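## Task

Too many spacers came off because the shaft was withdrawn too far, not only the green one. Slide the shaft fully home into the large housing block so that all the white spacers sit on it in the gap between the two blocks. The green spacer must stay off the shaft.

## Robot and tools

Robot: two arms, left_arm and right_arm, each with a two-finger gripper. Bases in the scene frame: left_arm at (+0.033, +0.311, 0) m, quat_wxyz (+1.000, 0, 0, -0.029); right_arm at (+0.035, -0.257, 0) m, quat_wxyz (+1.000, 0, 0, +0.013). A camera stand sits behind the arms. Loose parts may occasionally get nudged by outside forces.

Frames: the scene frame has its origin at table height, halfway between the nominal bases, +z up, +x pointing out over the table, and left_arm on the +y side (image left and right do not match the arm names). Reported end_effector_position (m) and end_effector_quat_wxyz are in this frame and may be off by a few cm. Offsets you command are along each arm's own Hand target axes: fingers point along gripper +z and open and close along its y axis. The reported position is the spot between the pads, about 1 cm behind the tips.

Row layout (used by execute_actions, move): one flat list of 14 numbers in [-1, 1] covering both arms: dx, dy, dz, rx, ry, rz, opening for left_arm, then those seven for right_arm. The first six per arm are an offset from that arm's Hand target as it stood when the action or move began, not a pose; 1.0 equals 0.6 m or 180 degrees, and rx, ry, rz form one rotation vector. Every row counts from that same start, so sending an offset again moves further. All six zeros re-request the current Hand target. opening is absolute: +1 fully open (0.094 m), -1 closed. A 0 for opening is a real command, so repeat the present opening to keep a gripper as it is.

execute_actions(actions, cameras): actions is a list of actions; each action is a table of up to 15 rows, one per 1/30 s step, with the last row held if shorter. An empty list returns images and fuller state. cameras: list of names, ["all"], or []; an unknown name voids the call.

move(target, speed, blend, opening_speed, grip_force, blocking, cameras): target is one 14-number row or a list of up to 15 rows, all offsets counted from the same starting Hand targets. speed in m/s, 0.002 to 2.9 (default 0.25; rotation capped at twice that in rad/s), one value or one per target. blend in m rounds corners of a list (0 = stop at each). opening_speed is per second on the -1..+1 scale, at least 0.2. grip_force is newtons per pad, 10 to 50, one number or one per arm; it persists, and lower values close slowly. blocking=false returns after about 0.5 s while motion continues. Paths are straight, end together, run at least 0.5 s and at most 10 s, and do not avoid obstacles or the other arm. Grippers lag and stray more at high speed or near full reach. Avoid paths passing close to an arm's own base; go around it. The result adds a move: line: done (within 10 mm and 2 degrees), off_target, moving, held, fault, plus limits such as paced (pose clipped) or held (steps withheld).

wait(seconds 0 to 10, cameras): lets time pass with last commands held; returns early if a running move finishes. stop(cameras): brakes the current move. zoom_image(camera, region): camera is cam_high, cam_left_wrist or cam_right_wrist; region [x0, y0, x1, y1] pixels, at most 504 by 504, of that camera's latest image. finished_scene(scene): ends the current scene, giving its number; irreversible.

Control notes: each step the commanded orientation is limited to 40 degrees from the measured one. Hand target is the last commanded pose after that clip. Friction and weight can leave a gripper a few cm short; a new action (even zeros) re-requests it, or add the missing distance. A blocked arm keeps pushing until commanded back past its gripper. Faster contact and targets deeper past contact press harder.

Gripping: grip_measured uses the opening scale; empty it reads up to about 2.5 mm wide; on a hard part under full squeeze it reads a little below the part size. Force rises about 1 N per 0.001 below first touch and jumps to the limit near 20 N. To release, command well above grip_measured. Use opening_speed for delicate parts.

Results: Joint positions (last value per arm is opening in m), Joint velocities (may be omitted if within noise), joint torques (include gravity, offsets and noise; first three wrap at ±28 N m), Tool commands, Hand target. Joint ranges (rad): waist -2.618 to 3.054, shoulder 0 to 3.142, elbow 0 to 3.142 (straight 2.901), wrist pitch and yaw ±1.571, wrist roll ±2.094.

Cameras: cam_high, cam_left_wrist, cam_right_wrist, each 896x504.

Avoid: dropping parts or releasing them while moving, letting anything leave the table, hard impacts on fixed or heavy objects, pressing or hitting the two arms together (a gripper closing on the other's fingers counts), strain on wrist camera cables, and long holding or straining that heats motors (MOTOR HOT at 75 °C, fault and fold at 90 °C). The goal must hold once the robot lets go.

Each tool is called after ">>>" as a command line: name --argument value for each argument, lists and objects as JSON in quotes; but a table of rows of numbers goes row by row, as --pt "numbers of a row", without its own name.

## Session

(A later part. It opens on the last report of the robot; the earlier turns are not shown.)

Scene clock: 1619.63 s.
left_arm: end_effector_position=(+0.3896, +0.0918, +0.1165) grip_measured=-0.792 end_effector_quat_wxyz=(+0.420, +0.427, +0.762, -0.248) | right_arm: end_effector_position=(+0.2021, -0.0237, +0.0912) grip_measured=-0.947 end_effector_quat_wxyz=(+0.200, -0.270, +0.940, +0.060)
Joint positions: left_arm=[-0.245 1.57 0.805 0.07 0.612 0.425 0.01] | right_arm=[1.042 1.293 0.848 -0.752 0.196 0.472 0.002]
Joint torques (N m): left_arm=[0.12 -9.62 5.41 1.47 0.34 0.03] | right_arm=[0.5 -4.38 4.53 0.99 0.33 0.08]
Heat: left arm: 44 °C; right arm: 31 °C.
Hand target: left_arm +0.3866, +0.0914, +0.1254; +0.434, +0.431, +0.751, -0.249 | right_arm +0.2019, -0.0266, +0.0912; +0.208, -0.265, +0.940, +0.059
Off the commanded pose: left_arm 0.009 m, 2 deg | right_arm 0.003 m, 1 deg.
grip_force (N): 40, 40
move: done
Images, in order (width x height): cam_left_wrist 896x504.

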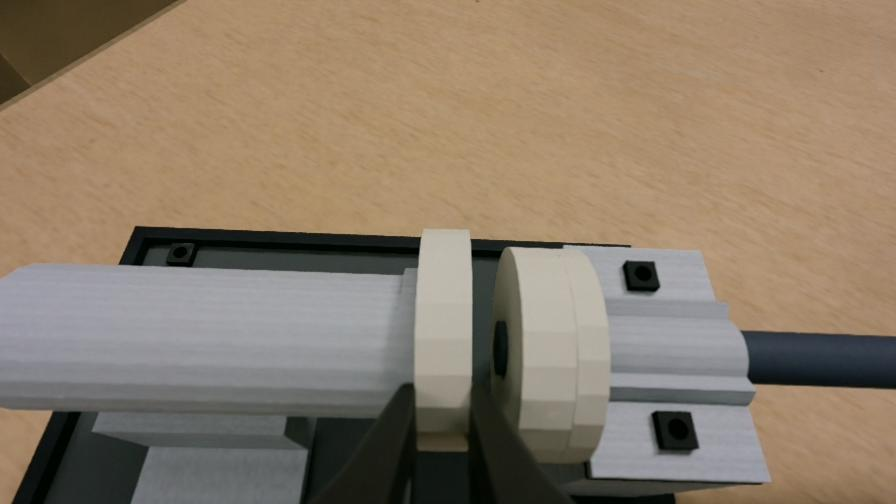

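>>> move --target '[0.0072,0,0.0042,0,0,0,-0.88, 0,0,0,0,0,0,-0.95]' --speed 0.03 --cameras '["cam_left_wrist"]'

>>> zoom_image --camera "cam_left_wrist" --region '[380, 200, 680, 480]'

Scene clock: 1636.63 s.
left_arm: end_effector_position=(+0.3873, +0.0925, +0.1126) grip_measured=-0.792 end_effector_quat_wxyz=(+0.418, +0.426, +0.763, -0.248) | right_arm: end_effector_position=(+0.2021, -0.0237, +0.0912) grip_measured=-0.947 end_effector_quat_wxyz=(+0.200, -0.270, +0.940, +0.060)
Joint positions: left_arm=[-0.245 1.57 0.79 0.08 0.612 0.425 0.01] | right_arm=[1.042 1.293 0.848 -0.752 0.196 0.472 0.002]
Joint torques (N m): left_arm=[0.12 -8.58 5.56 1.57 0.34 0.03] | right_arm=[0.5 -4.38 4.53 1 0.32 0.08]
Heat: left arm: 44 °C; right arm: 31 °C.
Hand target: left_arm +0.3866, +0.0914, +0.1203; +0.434, +0.431, +0.751, -0.249 | right_arm +0.2019, -0.0266, +0.0912; +0.208, -0.265, +0.940, +0.059
Off the commanded pose: left_arm 0.008 m, 2 deg | right_arm 0.003 m, 1 deg.
grip_force (N): 40, 40
move: done
Images, in order (width x height): cam_left_wrist 896x504.

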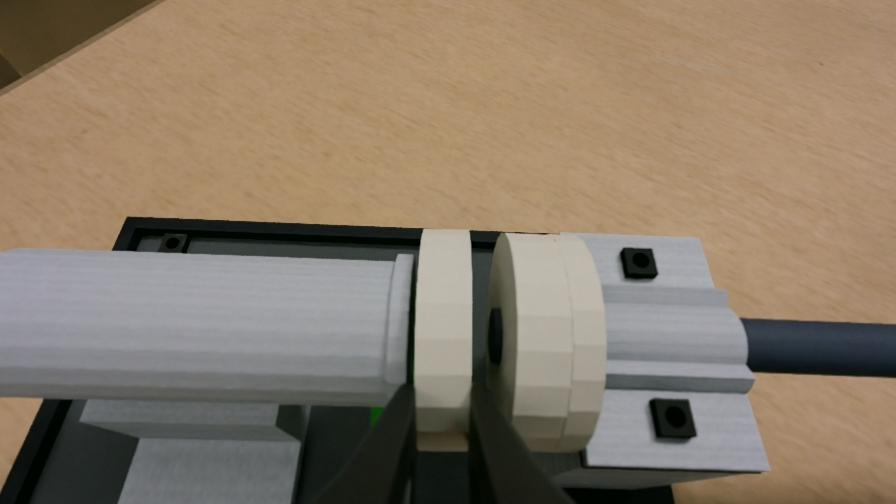

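Scaled by 1.680 from the camera's 896x504 image, which has a finer 1280x720 frame.

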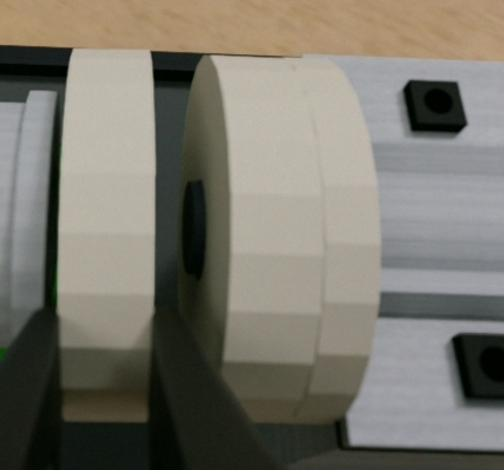

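>>> move --target '[0.0035,0,0.002,0,0,0,-0.88, 0,0,0,0,0,0,-0.95]' --speed 0.03 --cameras '["cam_left_wrist"]'

>>> zoom_image --camera "cam_left_wrist" --region '[380, 200, 680, 480]'

Scene clock: 1645.43 s.
left_arm: end_effector_position=(+0.3887, +0.0921, +0.1144) grip_measured=-0.792 end_effector_quat_wxyz=(+0.423, +0.427, +0.760, -0.247) | right_arm: end_effector_position=(+0.2021, -0.0237, +0.0912) grip_measured=-0.947 end_effector_quat_wxyz=(+0.200, -0.270, +0.940, +0.060)
Joint positions: left_arm=[-0.245 1.57 0.79 0.091 0.612 0.425 0.01] | right_arm=[1.042 1.293 0.848 -0.752 0.196 0.472 0.002]
Joint torques (N m): left_arm=[0.12 -8.06 5.14 1.58 0.34 0.04] | right_arm=[0.49 -4.38 4.53 0.99 0.33 0.08]
Heat: left arm: 44 °C; right arm: 31 °C.
Hand target: left_arm +0.3866, +0.0914, +0.1179; +0.434, +0.431, +0.751, -0.249 | right_arm +0.2019, -0.0266, +0.0912; +0.208, -0.265, +0.940, +0.059
Off the commanded pose: left_arm 0.004 m, 2 deg | right_arm 0.003 m, 1 deg.
grip_force (N): 40, 40
move: done
Images, in order (width x height): cam_left_wrist 896x504.

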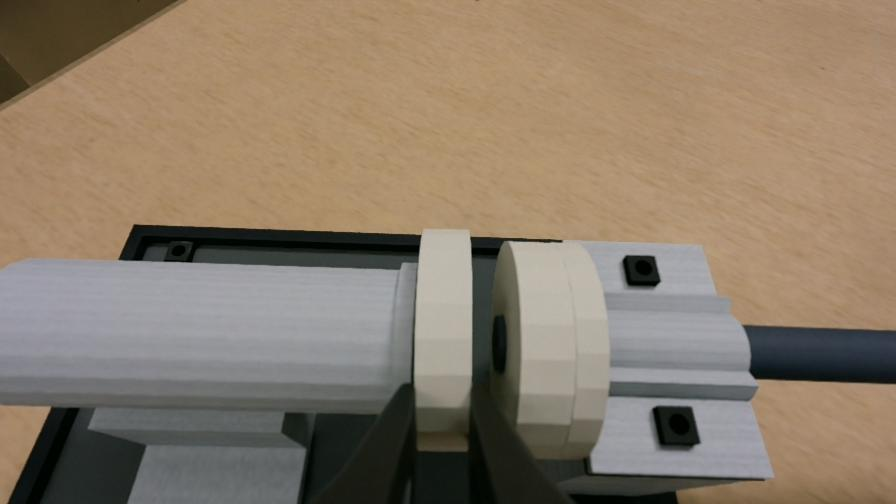

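Scaled by 1.680 from the camera's 896x504 image, which has a finer 1280x720 frame.

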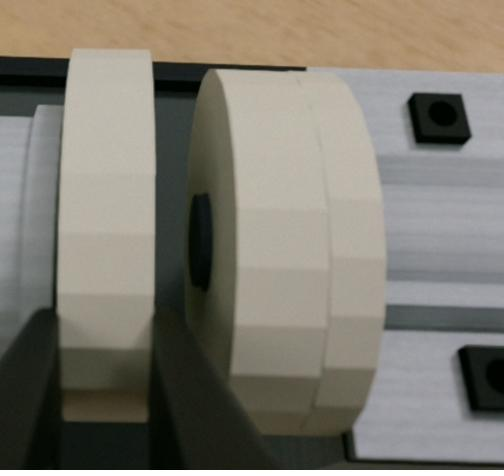

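>>> move --target '[0.0058,0,0.0033,0,0.013,-0.004,-0.88, 0,0,0,0,0,0,-0.95]' --speed 0.03 --cameras '["cam_left_wrist"]'

>>> zoom_image --camera "cam_left_wrist" --region '[380, 200, 680, 480]'

Scene clock: 1665.00 s.
left_arm: end_effector_position=(+0.3863, +0.0956, +0.1077) grip_measured=-0.792 end_effector_quat_wxyz=(+0.409, +0.423, +0.772, -0.242) | right_arm: end_effector_position=(+0.2021, -0.0237, +0.0912) grip_measured=-0.947 end_effector_quat_wxyz=(+0.200, -0.270, +0.940, +0.060)
Joint positions: left_arm=[-0.245 1.57 0.79 0.057 0.594 0.425 0.01] | right_arm=[1.042 1.293 0.848 -0.752 0.196 0.472 0.002]
Joint torques (N m): left_arm=[-0.59 -7.35 7.2 1.31 0.27 0.11] | right_arm=[0.5 -4.37 4.55 1 0.33 0.08]
Heat: left arm: 45 °C; right arm: 31 °C.
Hand target: left_arm +0.3866, +0.0915, +0.1139; +0.417, +0.432, +0.762, -0.243 | right_arm +0.2019, -0.0266, +0.0912; +0.208, -0.265, +0.940, +0.059
Off the commanded pose: left_arm 0.007 m, 2 deg | right_arm 0.003 m, 1 deg.
grip_force (N): 40, 40
move: done
Images, in order (width x height): cam_left_wrist 896x504.

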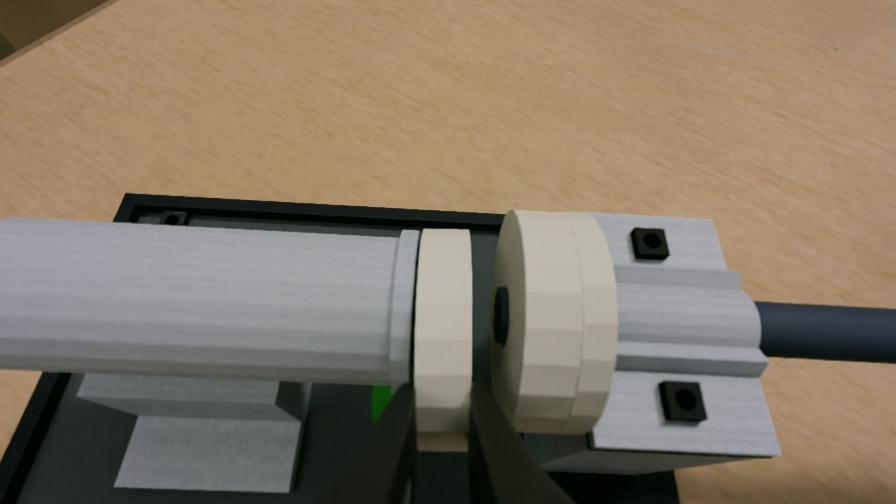

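Scaled by 1.680 from the camera's 896x504 image, which has a finer 1280x720 frame.

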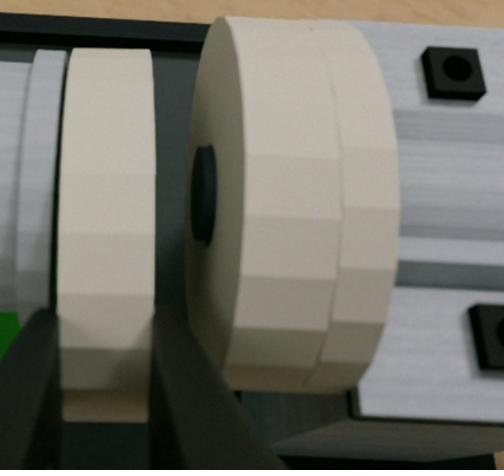

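>>> move --target '[0,0,0,0,-0.009,0.003,-0.88, 0,0,0,0,0,0,-0.95]' --speed 0.03 --cameras '["cam_left_wrist"]'

>>> zoom_image --camera "cam_left_wrist" --region '[380, 200, 680, 480]'

Scene clock: 1681.73 s.
left_arm: end_effector_position=(+0.3893, +0.0938, +0.1124) grip_measured=-0.792 end_effector_quat_wxyz=(+0.420, +0.425, +0.764, -0.242) | right_arm: end_effector_position=(+0.2021, -0.0237, +0.0912) grip_measured=-0.947 end_effector_quat_wxyz=(+0.200, -0.270, +0.940, +0.060)
Joint positions: left_arm=[-0.245 1.57 0.79 0.083 0.599 0.425 0.01] | right_arm=[1.042 1.293 0.848 -0.752 0.196 0.472 0.002]
Joint torques (N m): left_arm=[-0.1 -7.32 5.29 1.61 0.39 0.07] | right_arm=[0.5 -4.38 4.52 1 0.32 0.08]
Heat: left arm: 42 °C; right arm: 31 °C.
Hand target: left_arm +0.3866, +0.0915, +0.1139; +0.429, +0.432, +0.754, -0.247 | right_arm +0.2019, -0.0266, +0.0912; +0.208, -0.265, +0.940, +0.059
Off the commanded pose: left_arm 0.004 m, 2 deg | right_arm 0.003 m, 1 deg.
grip_force (N): 40, 40
move: done
Images, in order (width x height): cam_left_wrist 896x504.

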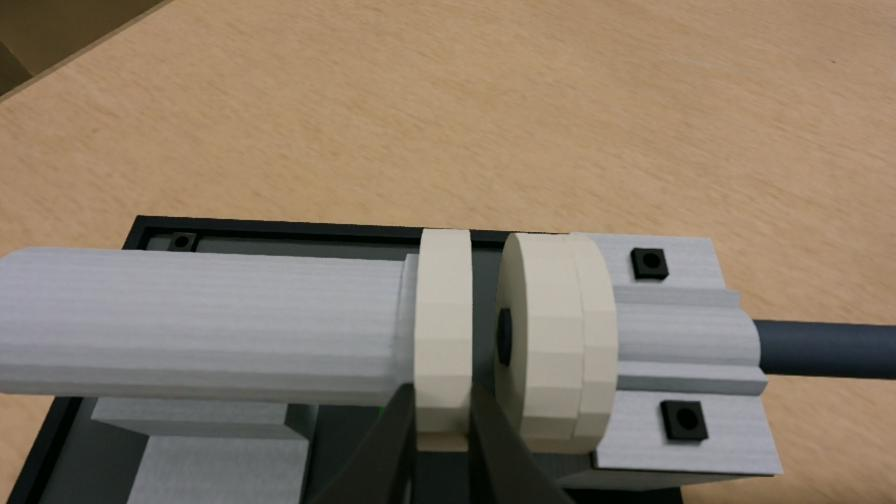

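Scaled by 1.680 from the camera's 896x504 image, which has a finer 1280x720 frame.

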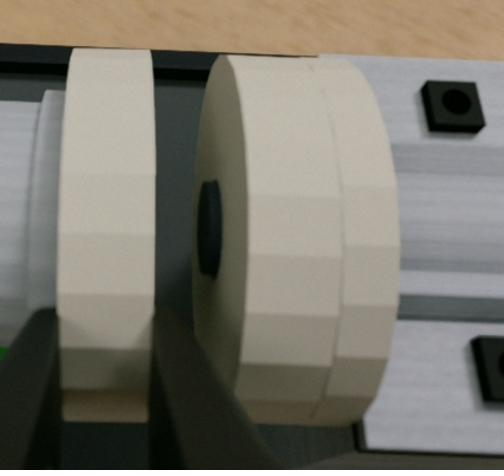

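>>> move --target '[0,0,0,0,0.0035,-0.001,-0.88, 0,0,0,0,0,0,-0.95]' --speed 0.03 --cameras '["cam_left_wrist"]'

>>> zoom_image --camera "cam_left_wrist" --region '[380, 200, 680, 480]'

Scene clock: 1696.53 s.
left_arm: end_effector_position=(+0.3893, +0.0938, +0.1124) grip_measured=-0.792 end_effector_quat_wxyz=(+0.420, +0.425, +0.764, -0.242) | right_arm: end_effector_position=(+0.2021, -0.0237, +0.0912) grip_measured=-0.947 end_effector_quat_wxyz=(+0.200, -0.270, +0.940, +0.060)
Joint positions: left_arm=[-0.245 1.57 0.79 0.084 0.599 0.425 0.01] | right_arm=[1.042 1.293 0.848 -0.752 0.196 0.472 0.002]
Joint torques (N m): left_arm=[-0.28 -7.32 6.02 1.4 0.32 0.09] | right_arm=[0.49 -4.38 4.52 0.99 0.33 0.08]
Heat: left arm: 43 °C; right arm: 31 °C.
Hand target: left_arm +0.3866, +0.0915, +0.1139; +0.424, +0.432, +0.757, -0.245 | right_arm +0.2019, -0.0266, +0.0912; +0.208, -0.265, +0.940, +0.059
Off the commanded pose: left_arm 0.004 m, 1 deg | right_arm 0.003 m, 1 deg.
grip_force (N): 40, 40
move: done
Images, in order (width x height): cam_left_wrist 896x504.

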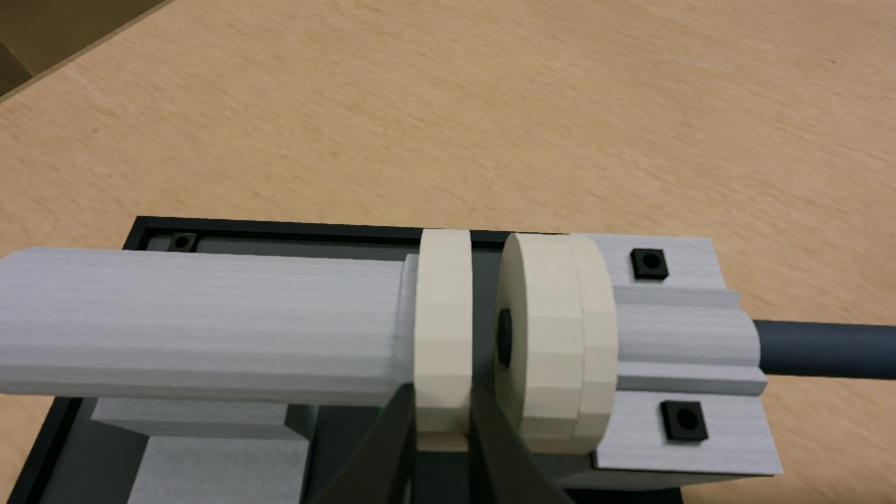

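Scaled by 1.680 from the camera's 896x504 image, which has a finer 1280x720 frame.

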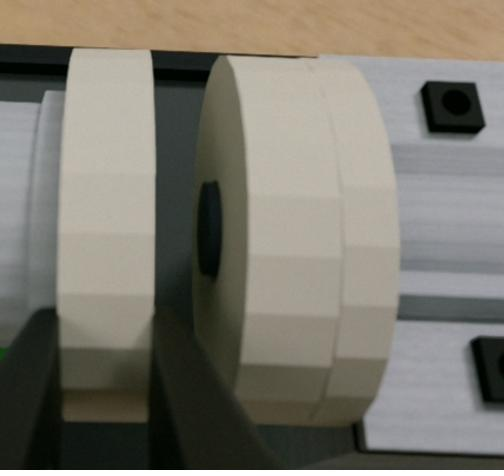

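>>> move --target '[0,-0.001,0,0,0.0025,-0.0007,-0.88, 0,0,0,0,0,0,-0.95]' --speed 0.03 --cameras '["cam_left_wrist"]'

>>> zoom_image --camera "cam_left_wrist" --region '[380, 200, 680, 480]'

Scene clock: 1701.70 s.
left_arm: end_effector_position=(+0.3883, +0.0942, +0.1111) grip_measured=-0.792 end_effector_quat_wxyz=(+0.417, +0.424, +0.766, -0.243) | right_arm: end_effector_position=(+0.2021, -0.0237, +0.0912) grip_measured=-0.947 end_effector_quat_wxyz=(+0.200, -0.270, +0.940, +0.060)
Joint positions: left_arm=[-0.245 1.57 0.79 0.076 0.599 0.425 0.01] | right_arm=[1.042 1.293 0.848 -0.752 0.196 0.472 0.002]
Joint torques (N m): left_arm=[-0.57 -7.47 6.43 1.35 0.28 0.09] | right_arm=[0.5 -4.4 4.52 1 0.33 0.08]
Heat: left arm: 43 °C; right arm: 31 °C.
Hand target: left_arm +0.3860, +0.0912, +0.1139; +0.421, +0.432, +0.760, -0.244 | right_arm +0.2019, -0.0266, +0.0912; +0.208, -0.265, +0.940, +0.059
Off the commanded pose: left_arm 0.005 m, 1 deg | right_arm 0.003 m, 1 deg.
grip_force (N): 40, 40
move: done
Images, in order (width x height): cam_left_wrist 896x504.

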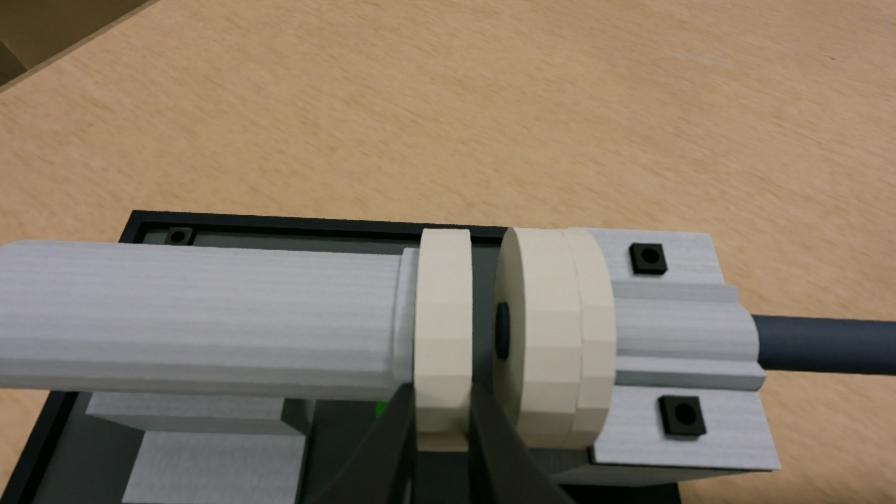

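Scaled by 1.680 from the camera's 896x504 image, which has a finer 1280x720 frame.

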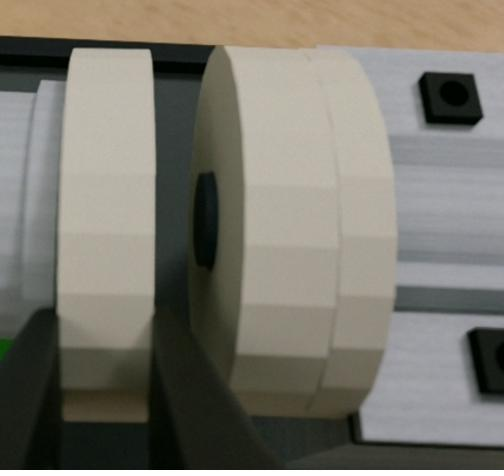

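>>> move --target '[0,0,0,0,0,0,-0.88, -0.0121,-0.0125,0.0056,0,0,0,-0.95]' --speed 0.04 --cameras '["cam_right_wrist","cam_left_wrist"]'

Scene clock: 1721.37 s.
left_arm: end_effector_position=(+0.3883, +0.0943, +0.1110) grip_measured=-0.792 end_effector_quat_wxyz=(+0.417, +0.424, +0.766, -0.243) | right_arm: end_effector_position=(+0.2105, -0.0289, +0.0915) grip_measured=-0.947 end_effector_quat_wxyz=(+0.203, -0.264, +0.941, +0.055)
Joint positions: left_arm=[-0.245 1.57 0.79 0.075 0.598 0.425 0.01] | right_arm=[1.007 1.293 0.848 -0.749 0.196 0.448 0.002]
Joint torques (N m): left_arm=[-0.55 -7.49 6.42 1.34 0.28 0.09] | right_arm=[-0.49 -3.51 5.11 1.11 0.13 -0.13]
Heat: left arm: 42 °C; right arm: 31 °C.
Hand target: left_arm +0.3861, +0.0912, +0.1139; +0.421, +0.432, +0.760, -0.244 | right_arm +0.2126, -0.0289, +0.0912; +0.208, -0.265, +0.940, +0.059
Off the commanded pose: left_arm 0.005 m, 1 deg | right_arm 0.002 m, 1 deg.
grip_force (N): 40, 40
move: done
Images, in order (width x height): cam_left_wrist 896x504, cam_right_wrist 896x504.

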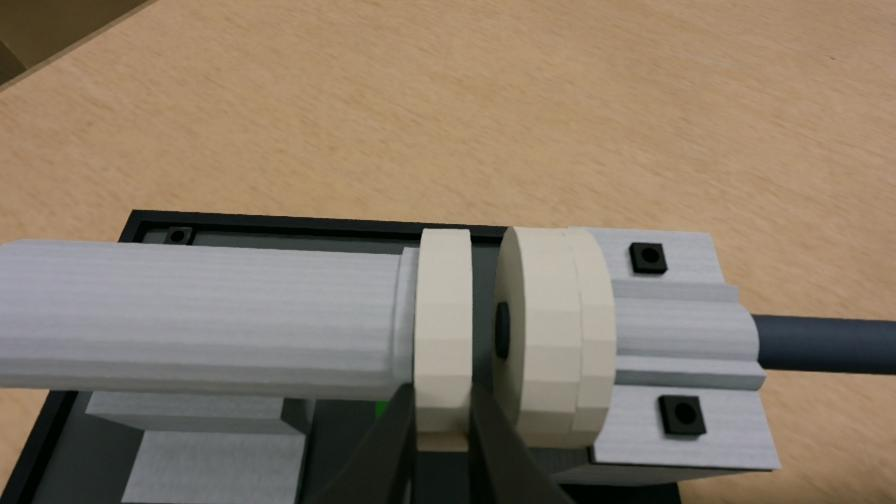

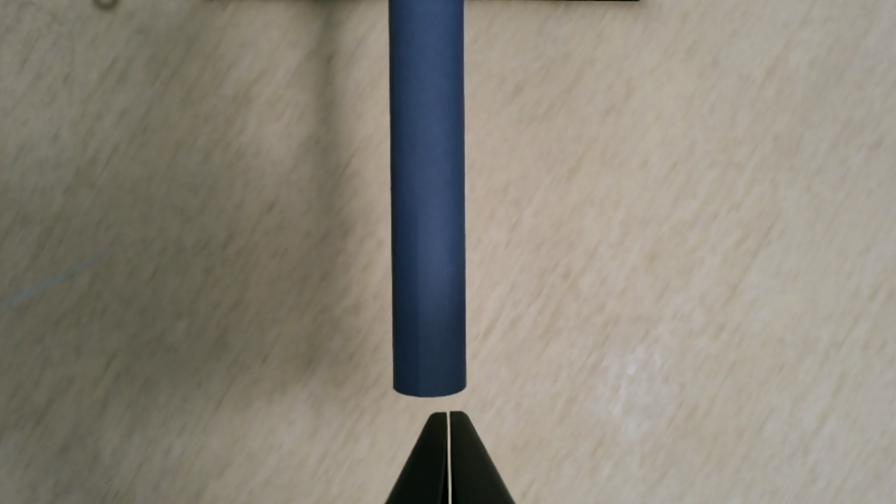

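>>> move --target '[0,0,0,0,0,0,-0.88, -0.0211,0.005,0.0101,0,0,0,-0.95]' --speed 0.04 --cameras '["cam_right_wrist","cam_left_wrist"]'

Scene clock: 1730.70 s.
left_arm: end_effector_position=(+0.3883, +0.0943, +0.1110) grip_measured=-0.792 end_effector_quat_wxyz=(+0.417, +0.424, +0.766, -0.243) | right_arm: end_effector_position=(+0.2153, -0.0292, +0.0824) grip_measured=-0.947 end_effector_quat_wxyz=(+0.195, -0.266, +0.943, +0.045)
Joint positions: left_arm=[-0.245 1.57 0.79 0.075 0.598 0.425 0.01] | right_arm=[0.992 1.332 0.848 -0.731 0.195 0.433 0.002]
Joint torques (N m): left_arm=[-0.55 -7.47 6.43 1.34 0.28 0.09] | right_arm=[-0.57 -2.71 8.21 1.07 0.07 -0.14]
Heat: left arm: 41 °C; right arm: 31 °C.
Hand target: left_arm +0.3861, +0.0912, +0.1139; +0.421, +0.432, +0.760, -0.244 | right_arm +0.2230, -0.0189, +0.0910; +0.208, -0.265, +0.940, +0.059
Off the commanded pose: left_arm 0.005 m, 1 deg | right_arm 0.015 m, 2 deg.
grip_force (N): 40, 40
move: off_target (right_arm)
Images, in order (width x height): cam_left_wrist 896x504, cam_right_wrist 896x504.

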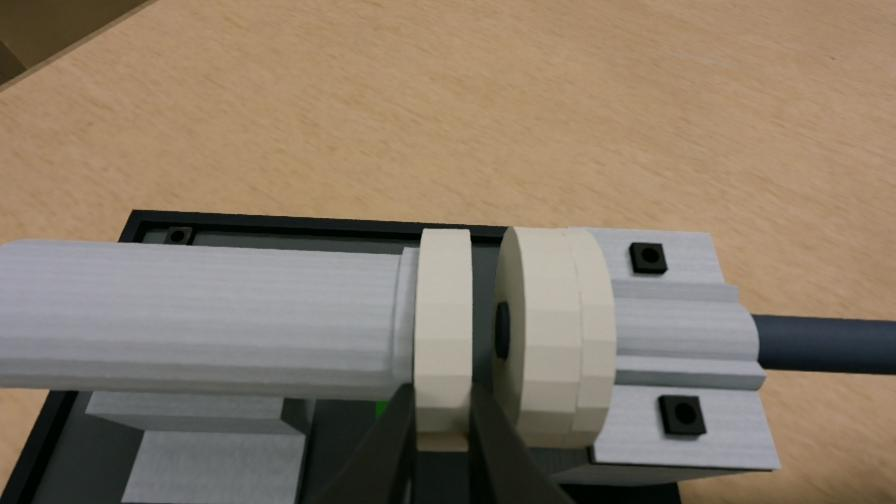

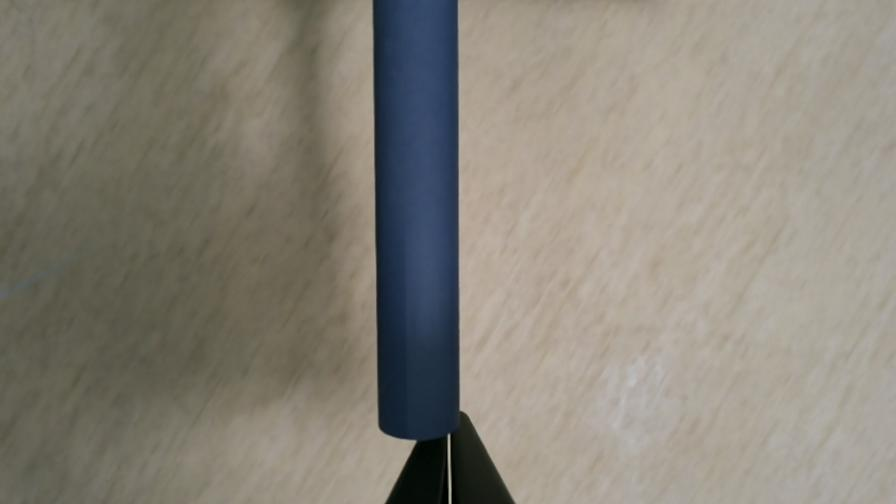

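>>> move --target '[0,0,0,0,0,0,-0.88, 0,0.010,0,0,0,0,-0.95]' --speed 0.04 --cameras '["cam_right_wrist"]'

Scene clock: 1736.73 s.
left_arm: end_effector_position=(+0.3883, +0.0943, +0.1110) grip_measured=-0.792 end_effector_quat_wxyz=(+0.417, +0.424, +0.766, -0.243) | right_arm: end_effector_position=(+0.2140, -0.0263, +0.0816) grip_measured=-0.947 end_effector_quat_wxyz=(+0.193, -0.271, +0.942, +0.044)
Joint positions: left_arm=[-0.245 1.57 0.79 0.075 0.598 0.425 0.01] | right_arm=[1.001 1.343 0.854 -0.731 0.195 0.433 0.002]
Joint torques (N m): left_arm=[-0.55 -7.47 6.42 1.34 0.28 0.09] | right_arm=[0.49 -2.7 8.51 1.04 0.16 0.08]
Heat: left arm: 41 °C; right arm: 32 °C.
Hand target: left_arm +0.3861, +0.0912, +0.1139; +0.421, +0.432, +0.760, -0.244 | right_arm +0.2198, -0.0139, +0.0909; +0.208, -0.265, +0.940, +0.059
Off the commanded pose: left_arm 0.005 m, 1 deg | right_arm 0.017 m, 2 deg.
grip_force (N): 40, 40
move: off_target (right_arm)
Images, in order (width x height): cam_right_wrist 896x504.

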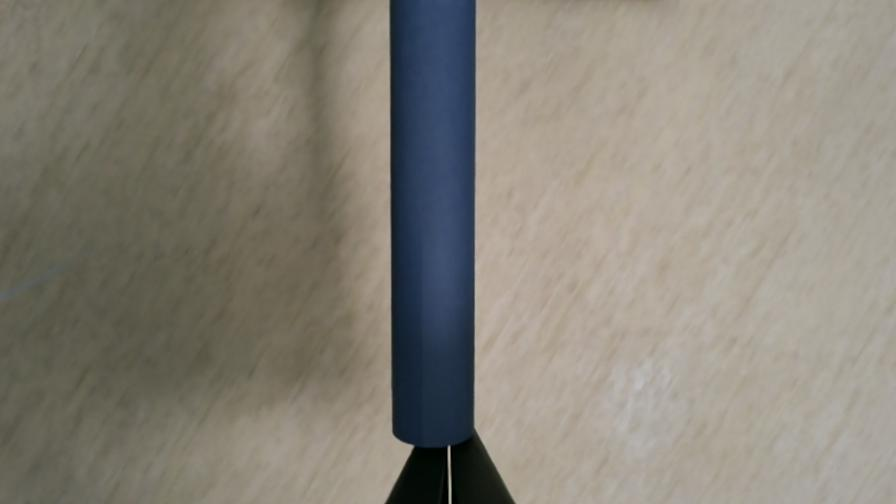

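>>> move --target '[0,0,0,0,0,0,-0.88, -0.012,0.003,0.0056,0,0,0,-0.95]' --speed 0.03 --cameras '["cam_right_wrist","cam_left_wrist"]'

Scene clock: 1742.50 s.
left_arm: end_effector_position=(+0.3883, +0.0943, +0.1110) grip_measured=-0.792 end_effector_quat_wxyz=(+0.417, +0.424, +0.766, -0.243) | right_arm: end_effector_position=(+0.2151, -0.0234, +0.0792) grip_measured=-0.947 end_effector_quat_wxyz=(+0.186, -0.272, +0.943, +0.040)
Joint positions: left_arm=[-0.245 1.57 0.79 0.075 0.598 0.425 0.01] | right_arm=[1.001 1.372 0.873 -0.738 0.192 0.433 0.002]
Joint torques (N m): left_arm=[-0.57 -7.47 6.43 1.35 0.28 0.09] | right_arm=[-0.14 -2.85 8.98 1.15 0.15 0]
Heat: left arm: 41 °C; right arm: 32 °C.
Hand target: left_arm +0.3861, +0.0912, +0.1139; +0.421, +0.432, +0.760, -0.244 | right_arm +0.2257, -0.0081, +0.0910; +0.208, -0.265, +0.940, +0.059
Off the commanded pose: left_arm 0.005 m, 1 deg | right_arm 0.022 m, 3 deg.
grip_force (N): 40, 40
move: off_target (right_arm)
Images, in order (width x height): cam_left_wrist 896x504, cam_right_wrist 896x504.

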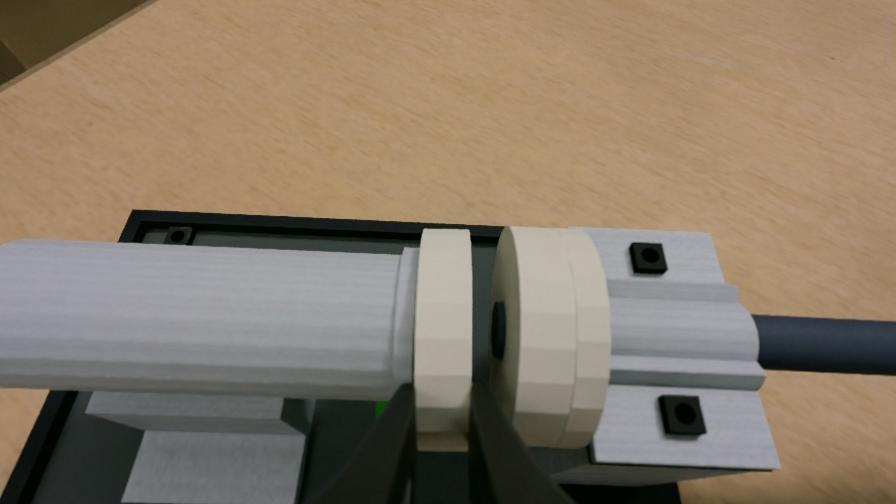

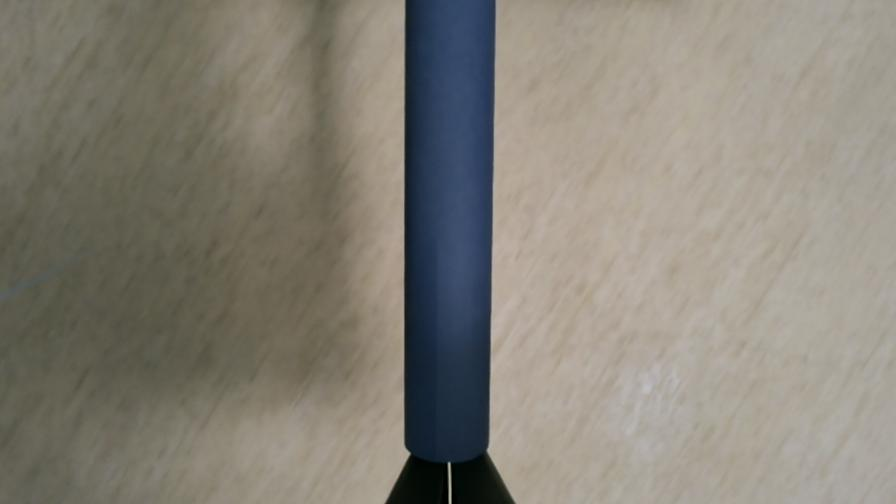

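>>> move --target '[0,0,0,0,0,0,-0.88, -0.0052,0,-0.0077,0,0,0,-0.95]' --speed 0.03 --cameras '["cam_right_wrist","cam_left_wrist"]'

Scene clock: 1750.97 s.
left_arm: end_effector_position=(+0.3883, +0.0943, +0.1110) grip_measured=-0.792 end_effector_quat_wxyz=(+0.417, +0.424, +0.766, -0.243) | right_arm: end_effector_position=(+0.2186, -0.0177, +0.0868) grip_measured=-0.947 end_effector_quat_wxyz=(+0.195, -0.270, +0.942, +0.047)
Joint positions: left_arm=[-0.245 1.57 0.79 0.075 0.598 0.425 0.01] | right_arm=[1.001 1.372 0.896 -0.738 0.192 0.433 0.002]
Joint torques (N m): left_arm=[-0.54 -7.49 6.42 1.34 0.28 0.09] | right_arm=[-0.32 -2.95 8.83 0.98 0.14 -0.03]
Heat: left arm: 41 °C; right arm: 33 °C.
Hand target: left_arm +0.3860, +0.0912, +0.1139; +0.421, +0.432, +0.759, -0.244 | right_arm +0.2264, -0.0077, +0.0965; +0.208, -0.265, +0.940, +0.059
Off the commanded pose: left_arm 0.005 m, 1 deg | right_arm 0.016 m, 2 deg.
grip_force (N): 40, 40
move: off_target (right_arm)
Images, in order (width x height): cam_left_wrist 896x504, cam_right_wrist 896x504.

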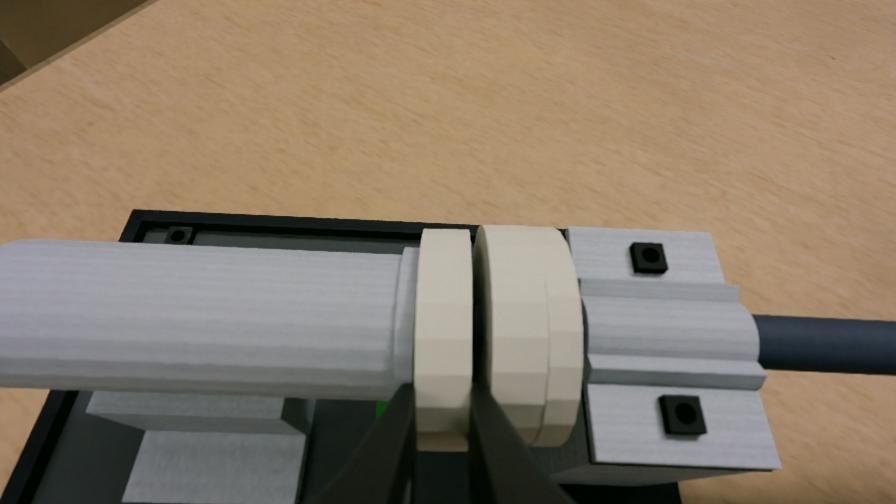

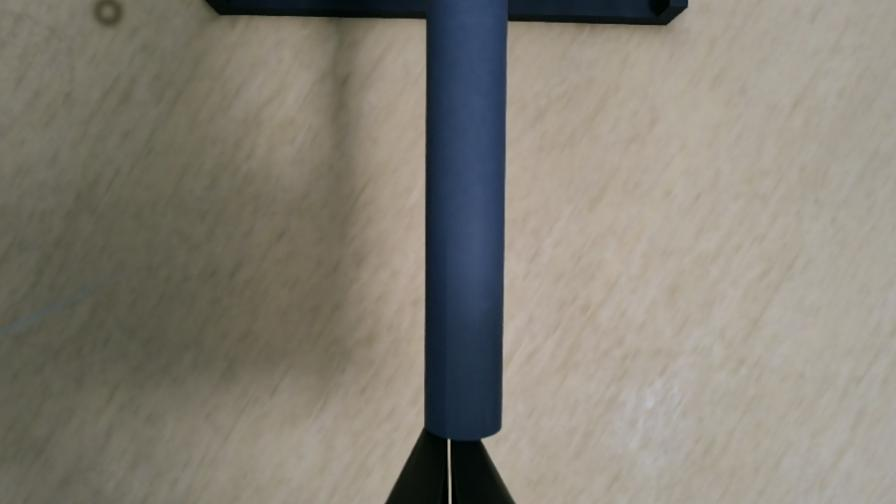

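>>> zoom_image --camera "cam_left_wrist" --region '[380, 200, 680, 480]'

Scaled by 1.680 from the camera's 896x504 image, which has a finer 1280x720 frame.

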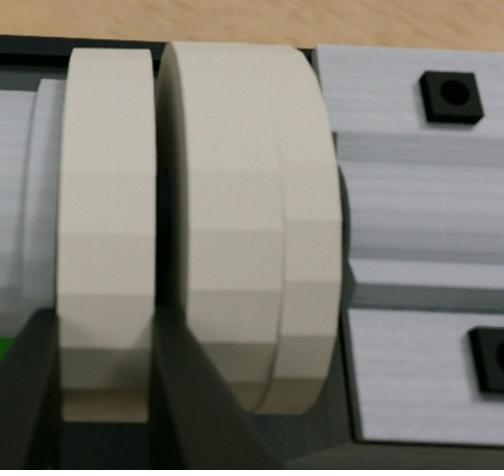

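>>> move --target '[-0.0021,0,0.0036,0,0,0,-0.88, 0,0,0,0,0,0,-0.95]' --speed 0.03 --cameras '["cam_left_wrist"]'

>>> zoom_image --camera "cam_left_wrist" --region '[380, 200, 680, 480]'

Scene clock: 1780.47 s.
left_arm: end_effector_position=(+0.3875, +0.0927, +0.1107) grip_measured=-0.792 end_effector_quat_wxyz=(+0.416, +0.426, +0.766, -0.242) | right_arm: end_effector_position=(+0.2186, -0.0177, +0.0868) grip_measured=-0.947 end_effector_quat_wxyz=(+0.195, -0.270, +0.942, +0.047)
Joint positions: left_arm=[-0.251 1.57 0.79 0.075 0.594 0.425 0.01] | right_arm=[1.001 1.372 0.896 -0.738 0.192 0.433 0.002]
Joint torques (N m): left_arm=[-0.54 -6.89 6.9 1.37 0.29 0.04] | right_arm=[-0.32 -2.92 8.81 0.98 0.14 -0.03]
Heat: left arm: 40 °C; right arm: 35 °C.
Hand target: left_arm +0.3873, +0.0890, +0.1138; +0.421, +0.432, +0.760, -0.244 | right_arm +0.2264, -0.0077, +0.0965; +0.208, -0.265, +0.940, +0.059
Off the commanded pose: left_arm 0.005 m, 1 deg | right_arm 0.016 m, 2 deg.
grip_force (N): 40, 40
move: off_target (right_arm)
Images, in order (width x height): cam_left_wrist 896x504.

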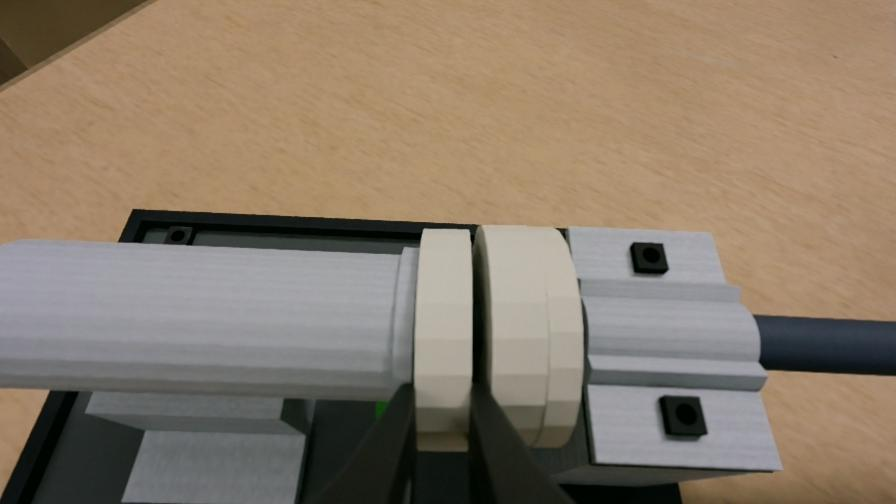

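Scaled by 1.680 from the camera's 896x504 image, which has a finer 1280x720 frame.

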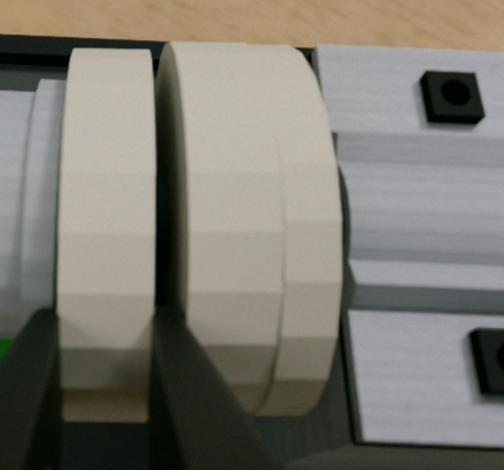

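>>> move --target '[-0.0021,0.001,0.0036,0,0,0,-0.88, 0,0,0,0,0,0,-0.95]' --speed 0.03 --cameras '["cam_left_wrist"]'

>>> zoom_image --camera "cam_left_wrist" --region '[380, 200, 680, 480]'

Scene clock: 1793.83 s.
left_arm: end_effector_position=(+0.3872, +0.0918, +0.1104) grip_measured=-0.792 end_effector_quat_wxyz=(+0.416, +0.427, +0.766, -0.241) | right_arm: end_effector_position=(+0.2186, -0.0177, +0.0868) grip_measured=-0.947 end_effector_quat_wxyz=(+0.195, -0.270, +0.942, +0.047)
Joint positions: left_arm=[-0.254 1.57 0.79 0.075 0.59 0.425 0.01] | right_arm=[1.001 1.372 0.896 -0.738 0.192 0.433 0.002]
Joint torques (N m): left_arm=[-0.57 -6.16 7.51 1.39 0.28 0] | right_arm=[-0.31 -2.93 8.83 0.98 0.14 -0.03]
Heat: left arm: 40 °C; right arm: 35 °C.
Hand target: left_arm +0.3892, +0.0872, +0.1137; +0.421, +0.432, +0.760, -0.244 | right_arm +0.2264, -0.0077, +0.0965; +0.208, -0.265, +0.940, +0.059
Off the commanded pose: left_arm 0.006 m, 1 deg | right_arm 0.016 m, 2 deg.
grip_force (N): 40, 40
move: off_target (right_arm)
Images, in order (width x height): cam_left_wrist 896x504.

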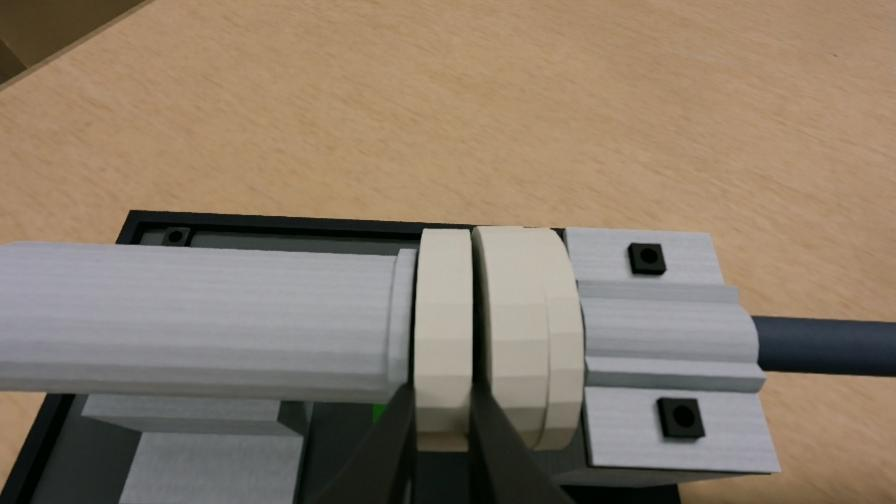

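Scaled by 1.680 from the camera's 896x504 image, which has a finer 1280x720 frame.

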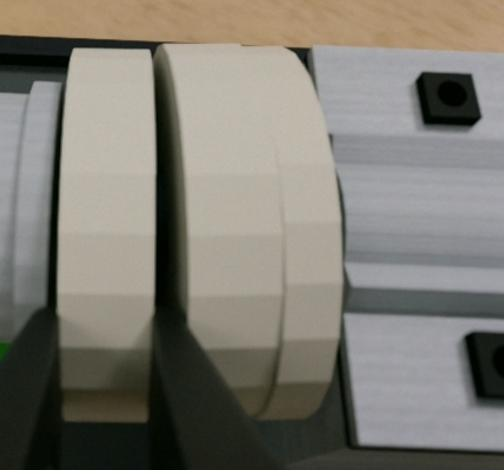

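>>> move --target '[-0.0033,0.004,0.0058,0,0,0,-0.88, 0,0,0,0,0,0,-0.95]' --speed 0.03 --cameras '["cam_left_wrist"]'

>>> zoom_image --camera "cam_left_wrist" --region '[380, 200, 680, 480]'

Scene clock: 1804.07 s.
left_arm: end_effector_position=(+0.3872, +0.0920, +0.1053) grip_measured=-0.792 end_effector_quat_wxyz=(+0.410, +0.426, +0.769, -0.241) | right_arm: end_effector_position=(+0.2186, -0.0177, +0.0868) grip_measured=-0.947 end_effector_quat_wxyz=(+0.195, -0.270, +0.942, +0.047)
Joint positions: left_arm=[-0.255 1.583 0.79 0.075 0.588 0.425 0.01] | right_arm=[1.001 1.372 0.896 -0.738 0.192 0.433 0.002]
Joint torques (N m): left_arm=[-0.75 -5.94 8.8 1.4 0.28 -0.03] | right_arm=[-0.29 -2.93 8.8 0.99 0.14 -0.02]
Heat: left arm: 41 °C; right arm: 35 °C.
Hand target: left_arm +0.3933, +0.0850, +0.1135; +0.421, +0.432, +0.760, -0.244 | right_arm +0.2264, -0.0077, +0.0965; +0.208, -0.265, +0.940, +0.059
Off the commanded pose: left_arm 0.012 m, 2 deg | right_arm 0.016 m, 2 deg.
grip_force (N): 40, 40
move: off_target (left_arm, right_arm)
Images, in order (width x height): cam_left_wrist 896x504.

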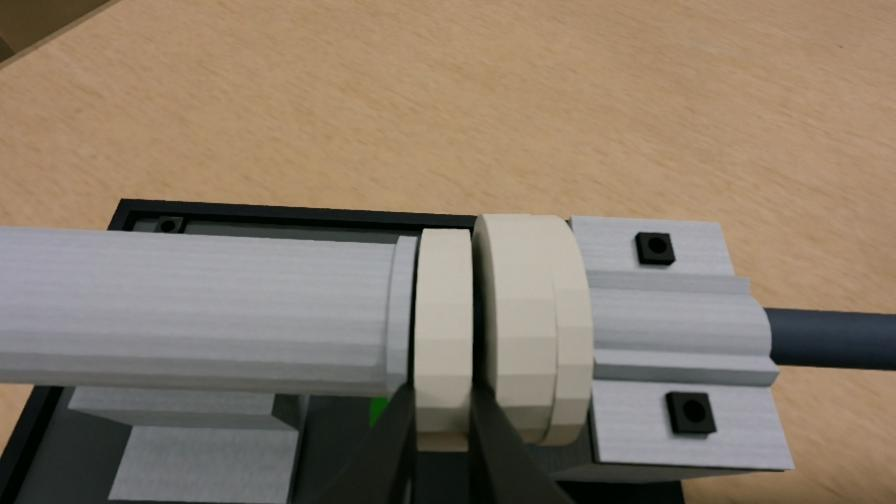

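Scaled by 1.680 from the camera's 896x504 image, which has a finer 1280x720 frame.

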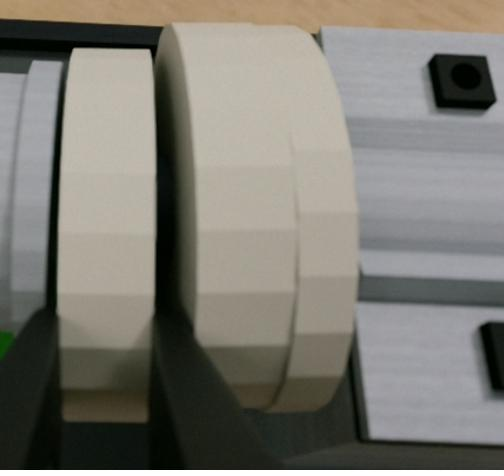

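>>> move --target '[-0.0087,0,-0.005,0,0,0,-0.88, 0,0,0,0,0,0,-0.95]' --speed 0.03 --cameras '["cam_left_wrist"]'

>>> zoom_image --camera "cam_left_wrist" --region '[380, 200, 680, 480]'

Scene clock: 1812.30 s.
left_arm: end_effector_position=(+0.3860, +0.0932, +0.1028) grip_measured=-0.792 end_effector_quat_wxyz=(+0.405, +0.425, +0.773, -0.240) | right_arm: end_effector_position=(+0.2186, -0.0177, +0.0868) grip_measured=-0.947 end_effector_quat_wxyz=(+0.195, -0.270, +0.942, +0.047)
Joint positions: left_arm=[-0.255 1.583 0.79 0.062 0.583 0.425 0.01] | right_arm=[1.001 1.372 0.896 -0.738 0.192 0.433 0.002]
Joint torques (N m): left_arm=[-0.77 -7.13 9.96 1.25 0.33 -0.02] | right_arm=[-0.29 -2.93 8.81 0.99 0.14 -0.02]
Heat: left arm: 41 °C; right arm: 35 °C.
Hand target: left_arm +0.3933, +0.0848, +0.1196; +0.421, +0.432, +0.760, -0.244 | right_arm +0.2264, -0.0077, +0.0965; +0.208, -0.265, +0.940, +0.059
Off the commanded pose: left_arm 0.020 m, 3 deg | right_arm 0.016 m, 2 deg.
grip_force (N): 40, 40
move: off_target (left_arm, right_arm)
Images, in order (width x height): cam_left_wrist 896x504.

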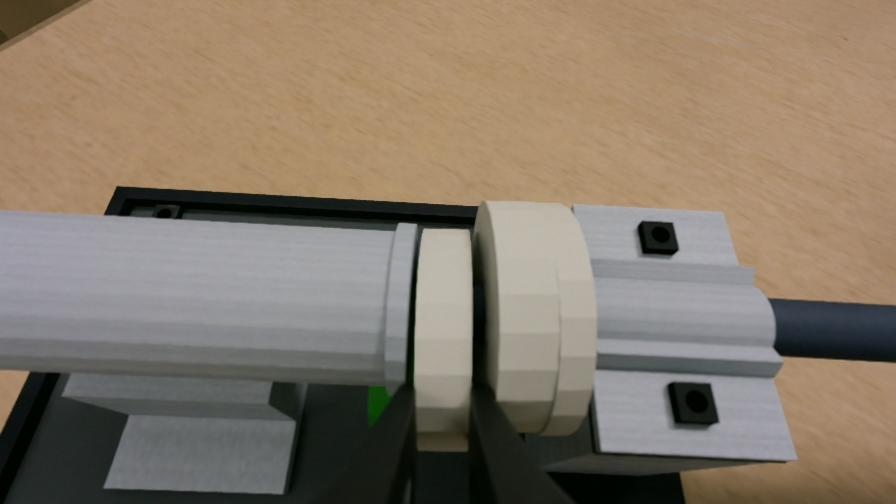

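Scaled by 1.680 from the camera's 896x504 image, which has a finer 1280x720 frame.

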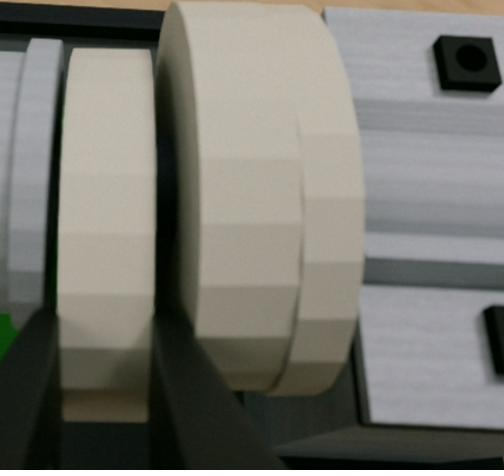

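>>> move --target '[-0.0058,0,-0.0033,0,0,0,-0.88, 0,0,0,0,0,0,-0.95]' --speed 0.03 --cameras '["cam_left_wrist"]'

>>> zoom_image --camera "cam_left_wrist" --region '[380, 200, 680, 480]'

Scene clock: 1833.17 s.
left_arm: end_effector_position=(+0.3867, +0.0924, +0.1050) grip_measured=-0.792 end_effector_quat_wxyz=(+0.402, +0.425, +0.774, -0.241) | right_arm: end_effector_position=(+0.2186, -0.0177, +0.0868) grip_measured=-0.947 end_effector_quat_wxyz=(+0.195, -0.270, +0.942, +0.047)
Joint positions: left_arm=[-0.257 1.583 0.805 0.042 0.582 0.425 0.01] | right_arm=[1.001 1.372 0.896 -0.738 0.192 0.433 0.002]
Joint torques (N m): left_arm=[-0.62 -7.84 9.68 1.29 0.34 -0.02] | right_arm=[-0.31 -2.92 8.8 0.98 0.14 -0.02]
Heat: left arm: 41 °C; right arm: 35 °C.
Hand target: left_arm +0.3936, +0.0848, +0.1236; +0.421, +0.432, +0.760, -0.244 | right_arm +0.2264, -0.0077, +0.0965; +0.208, -0.265, +0.940, +0.059
Off the commanded pose: left_arm 0.021 m, 3 deg | right_arm 0.016 m, 2 deg.
grip_force (N): 40, 40
move: off_target (left_arm, right_arm)
Images, in order (width x height): cam_left_wrist 896x504.

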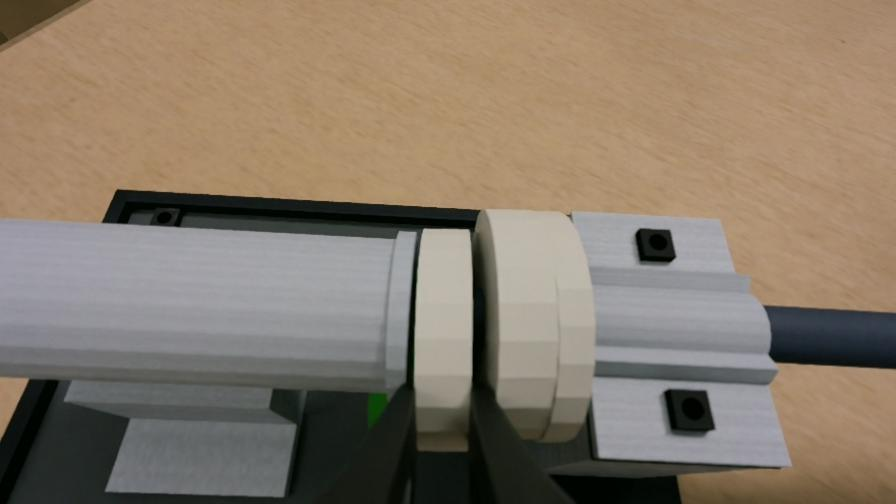

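Scaled by 1.680 from the camera's 896x504 image, which has a finer 1280x720 frame.

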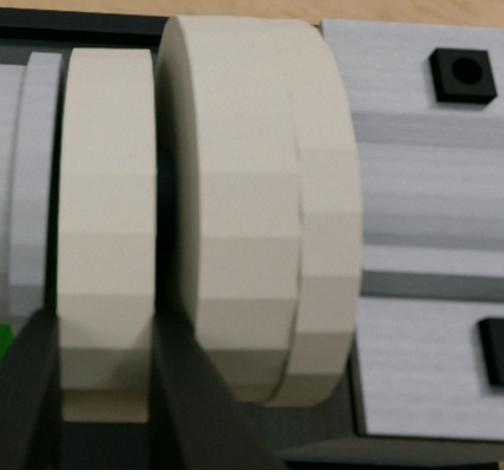

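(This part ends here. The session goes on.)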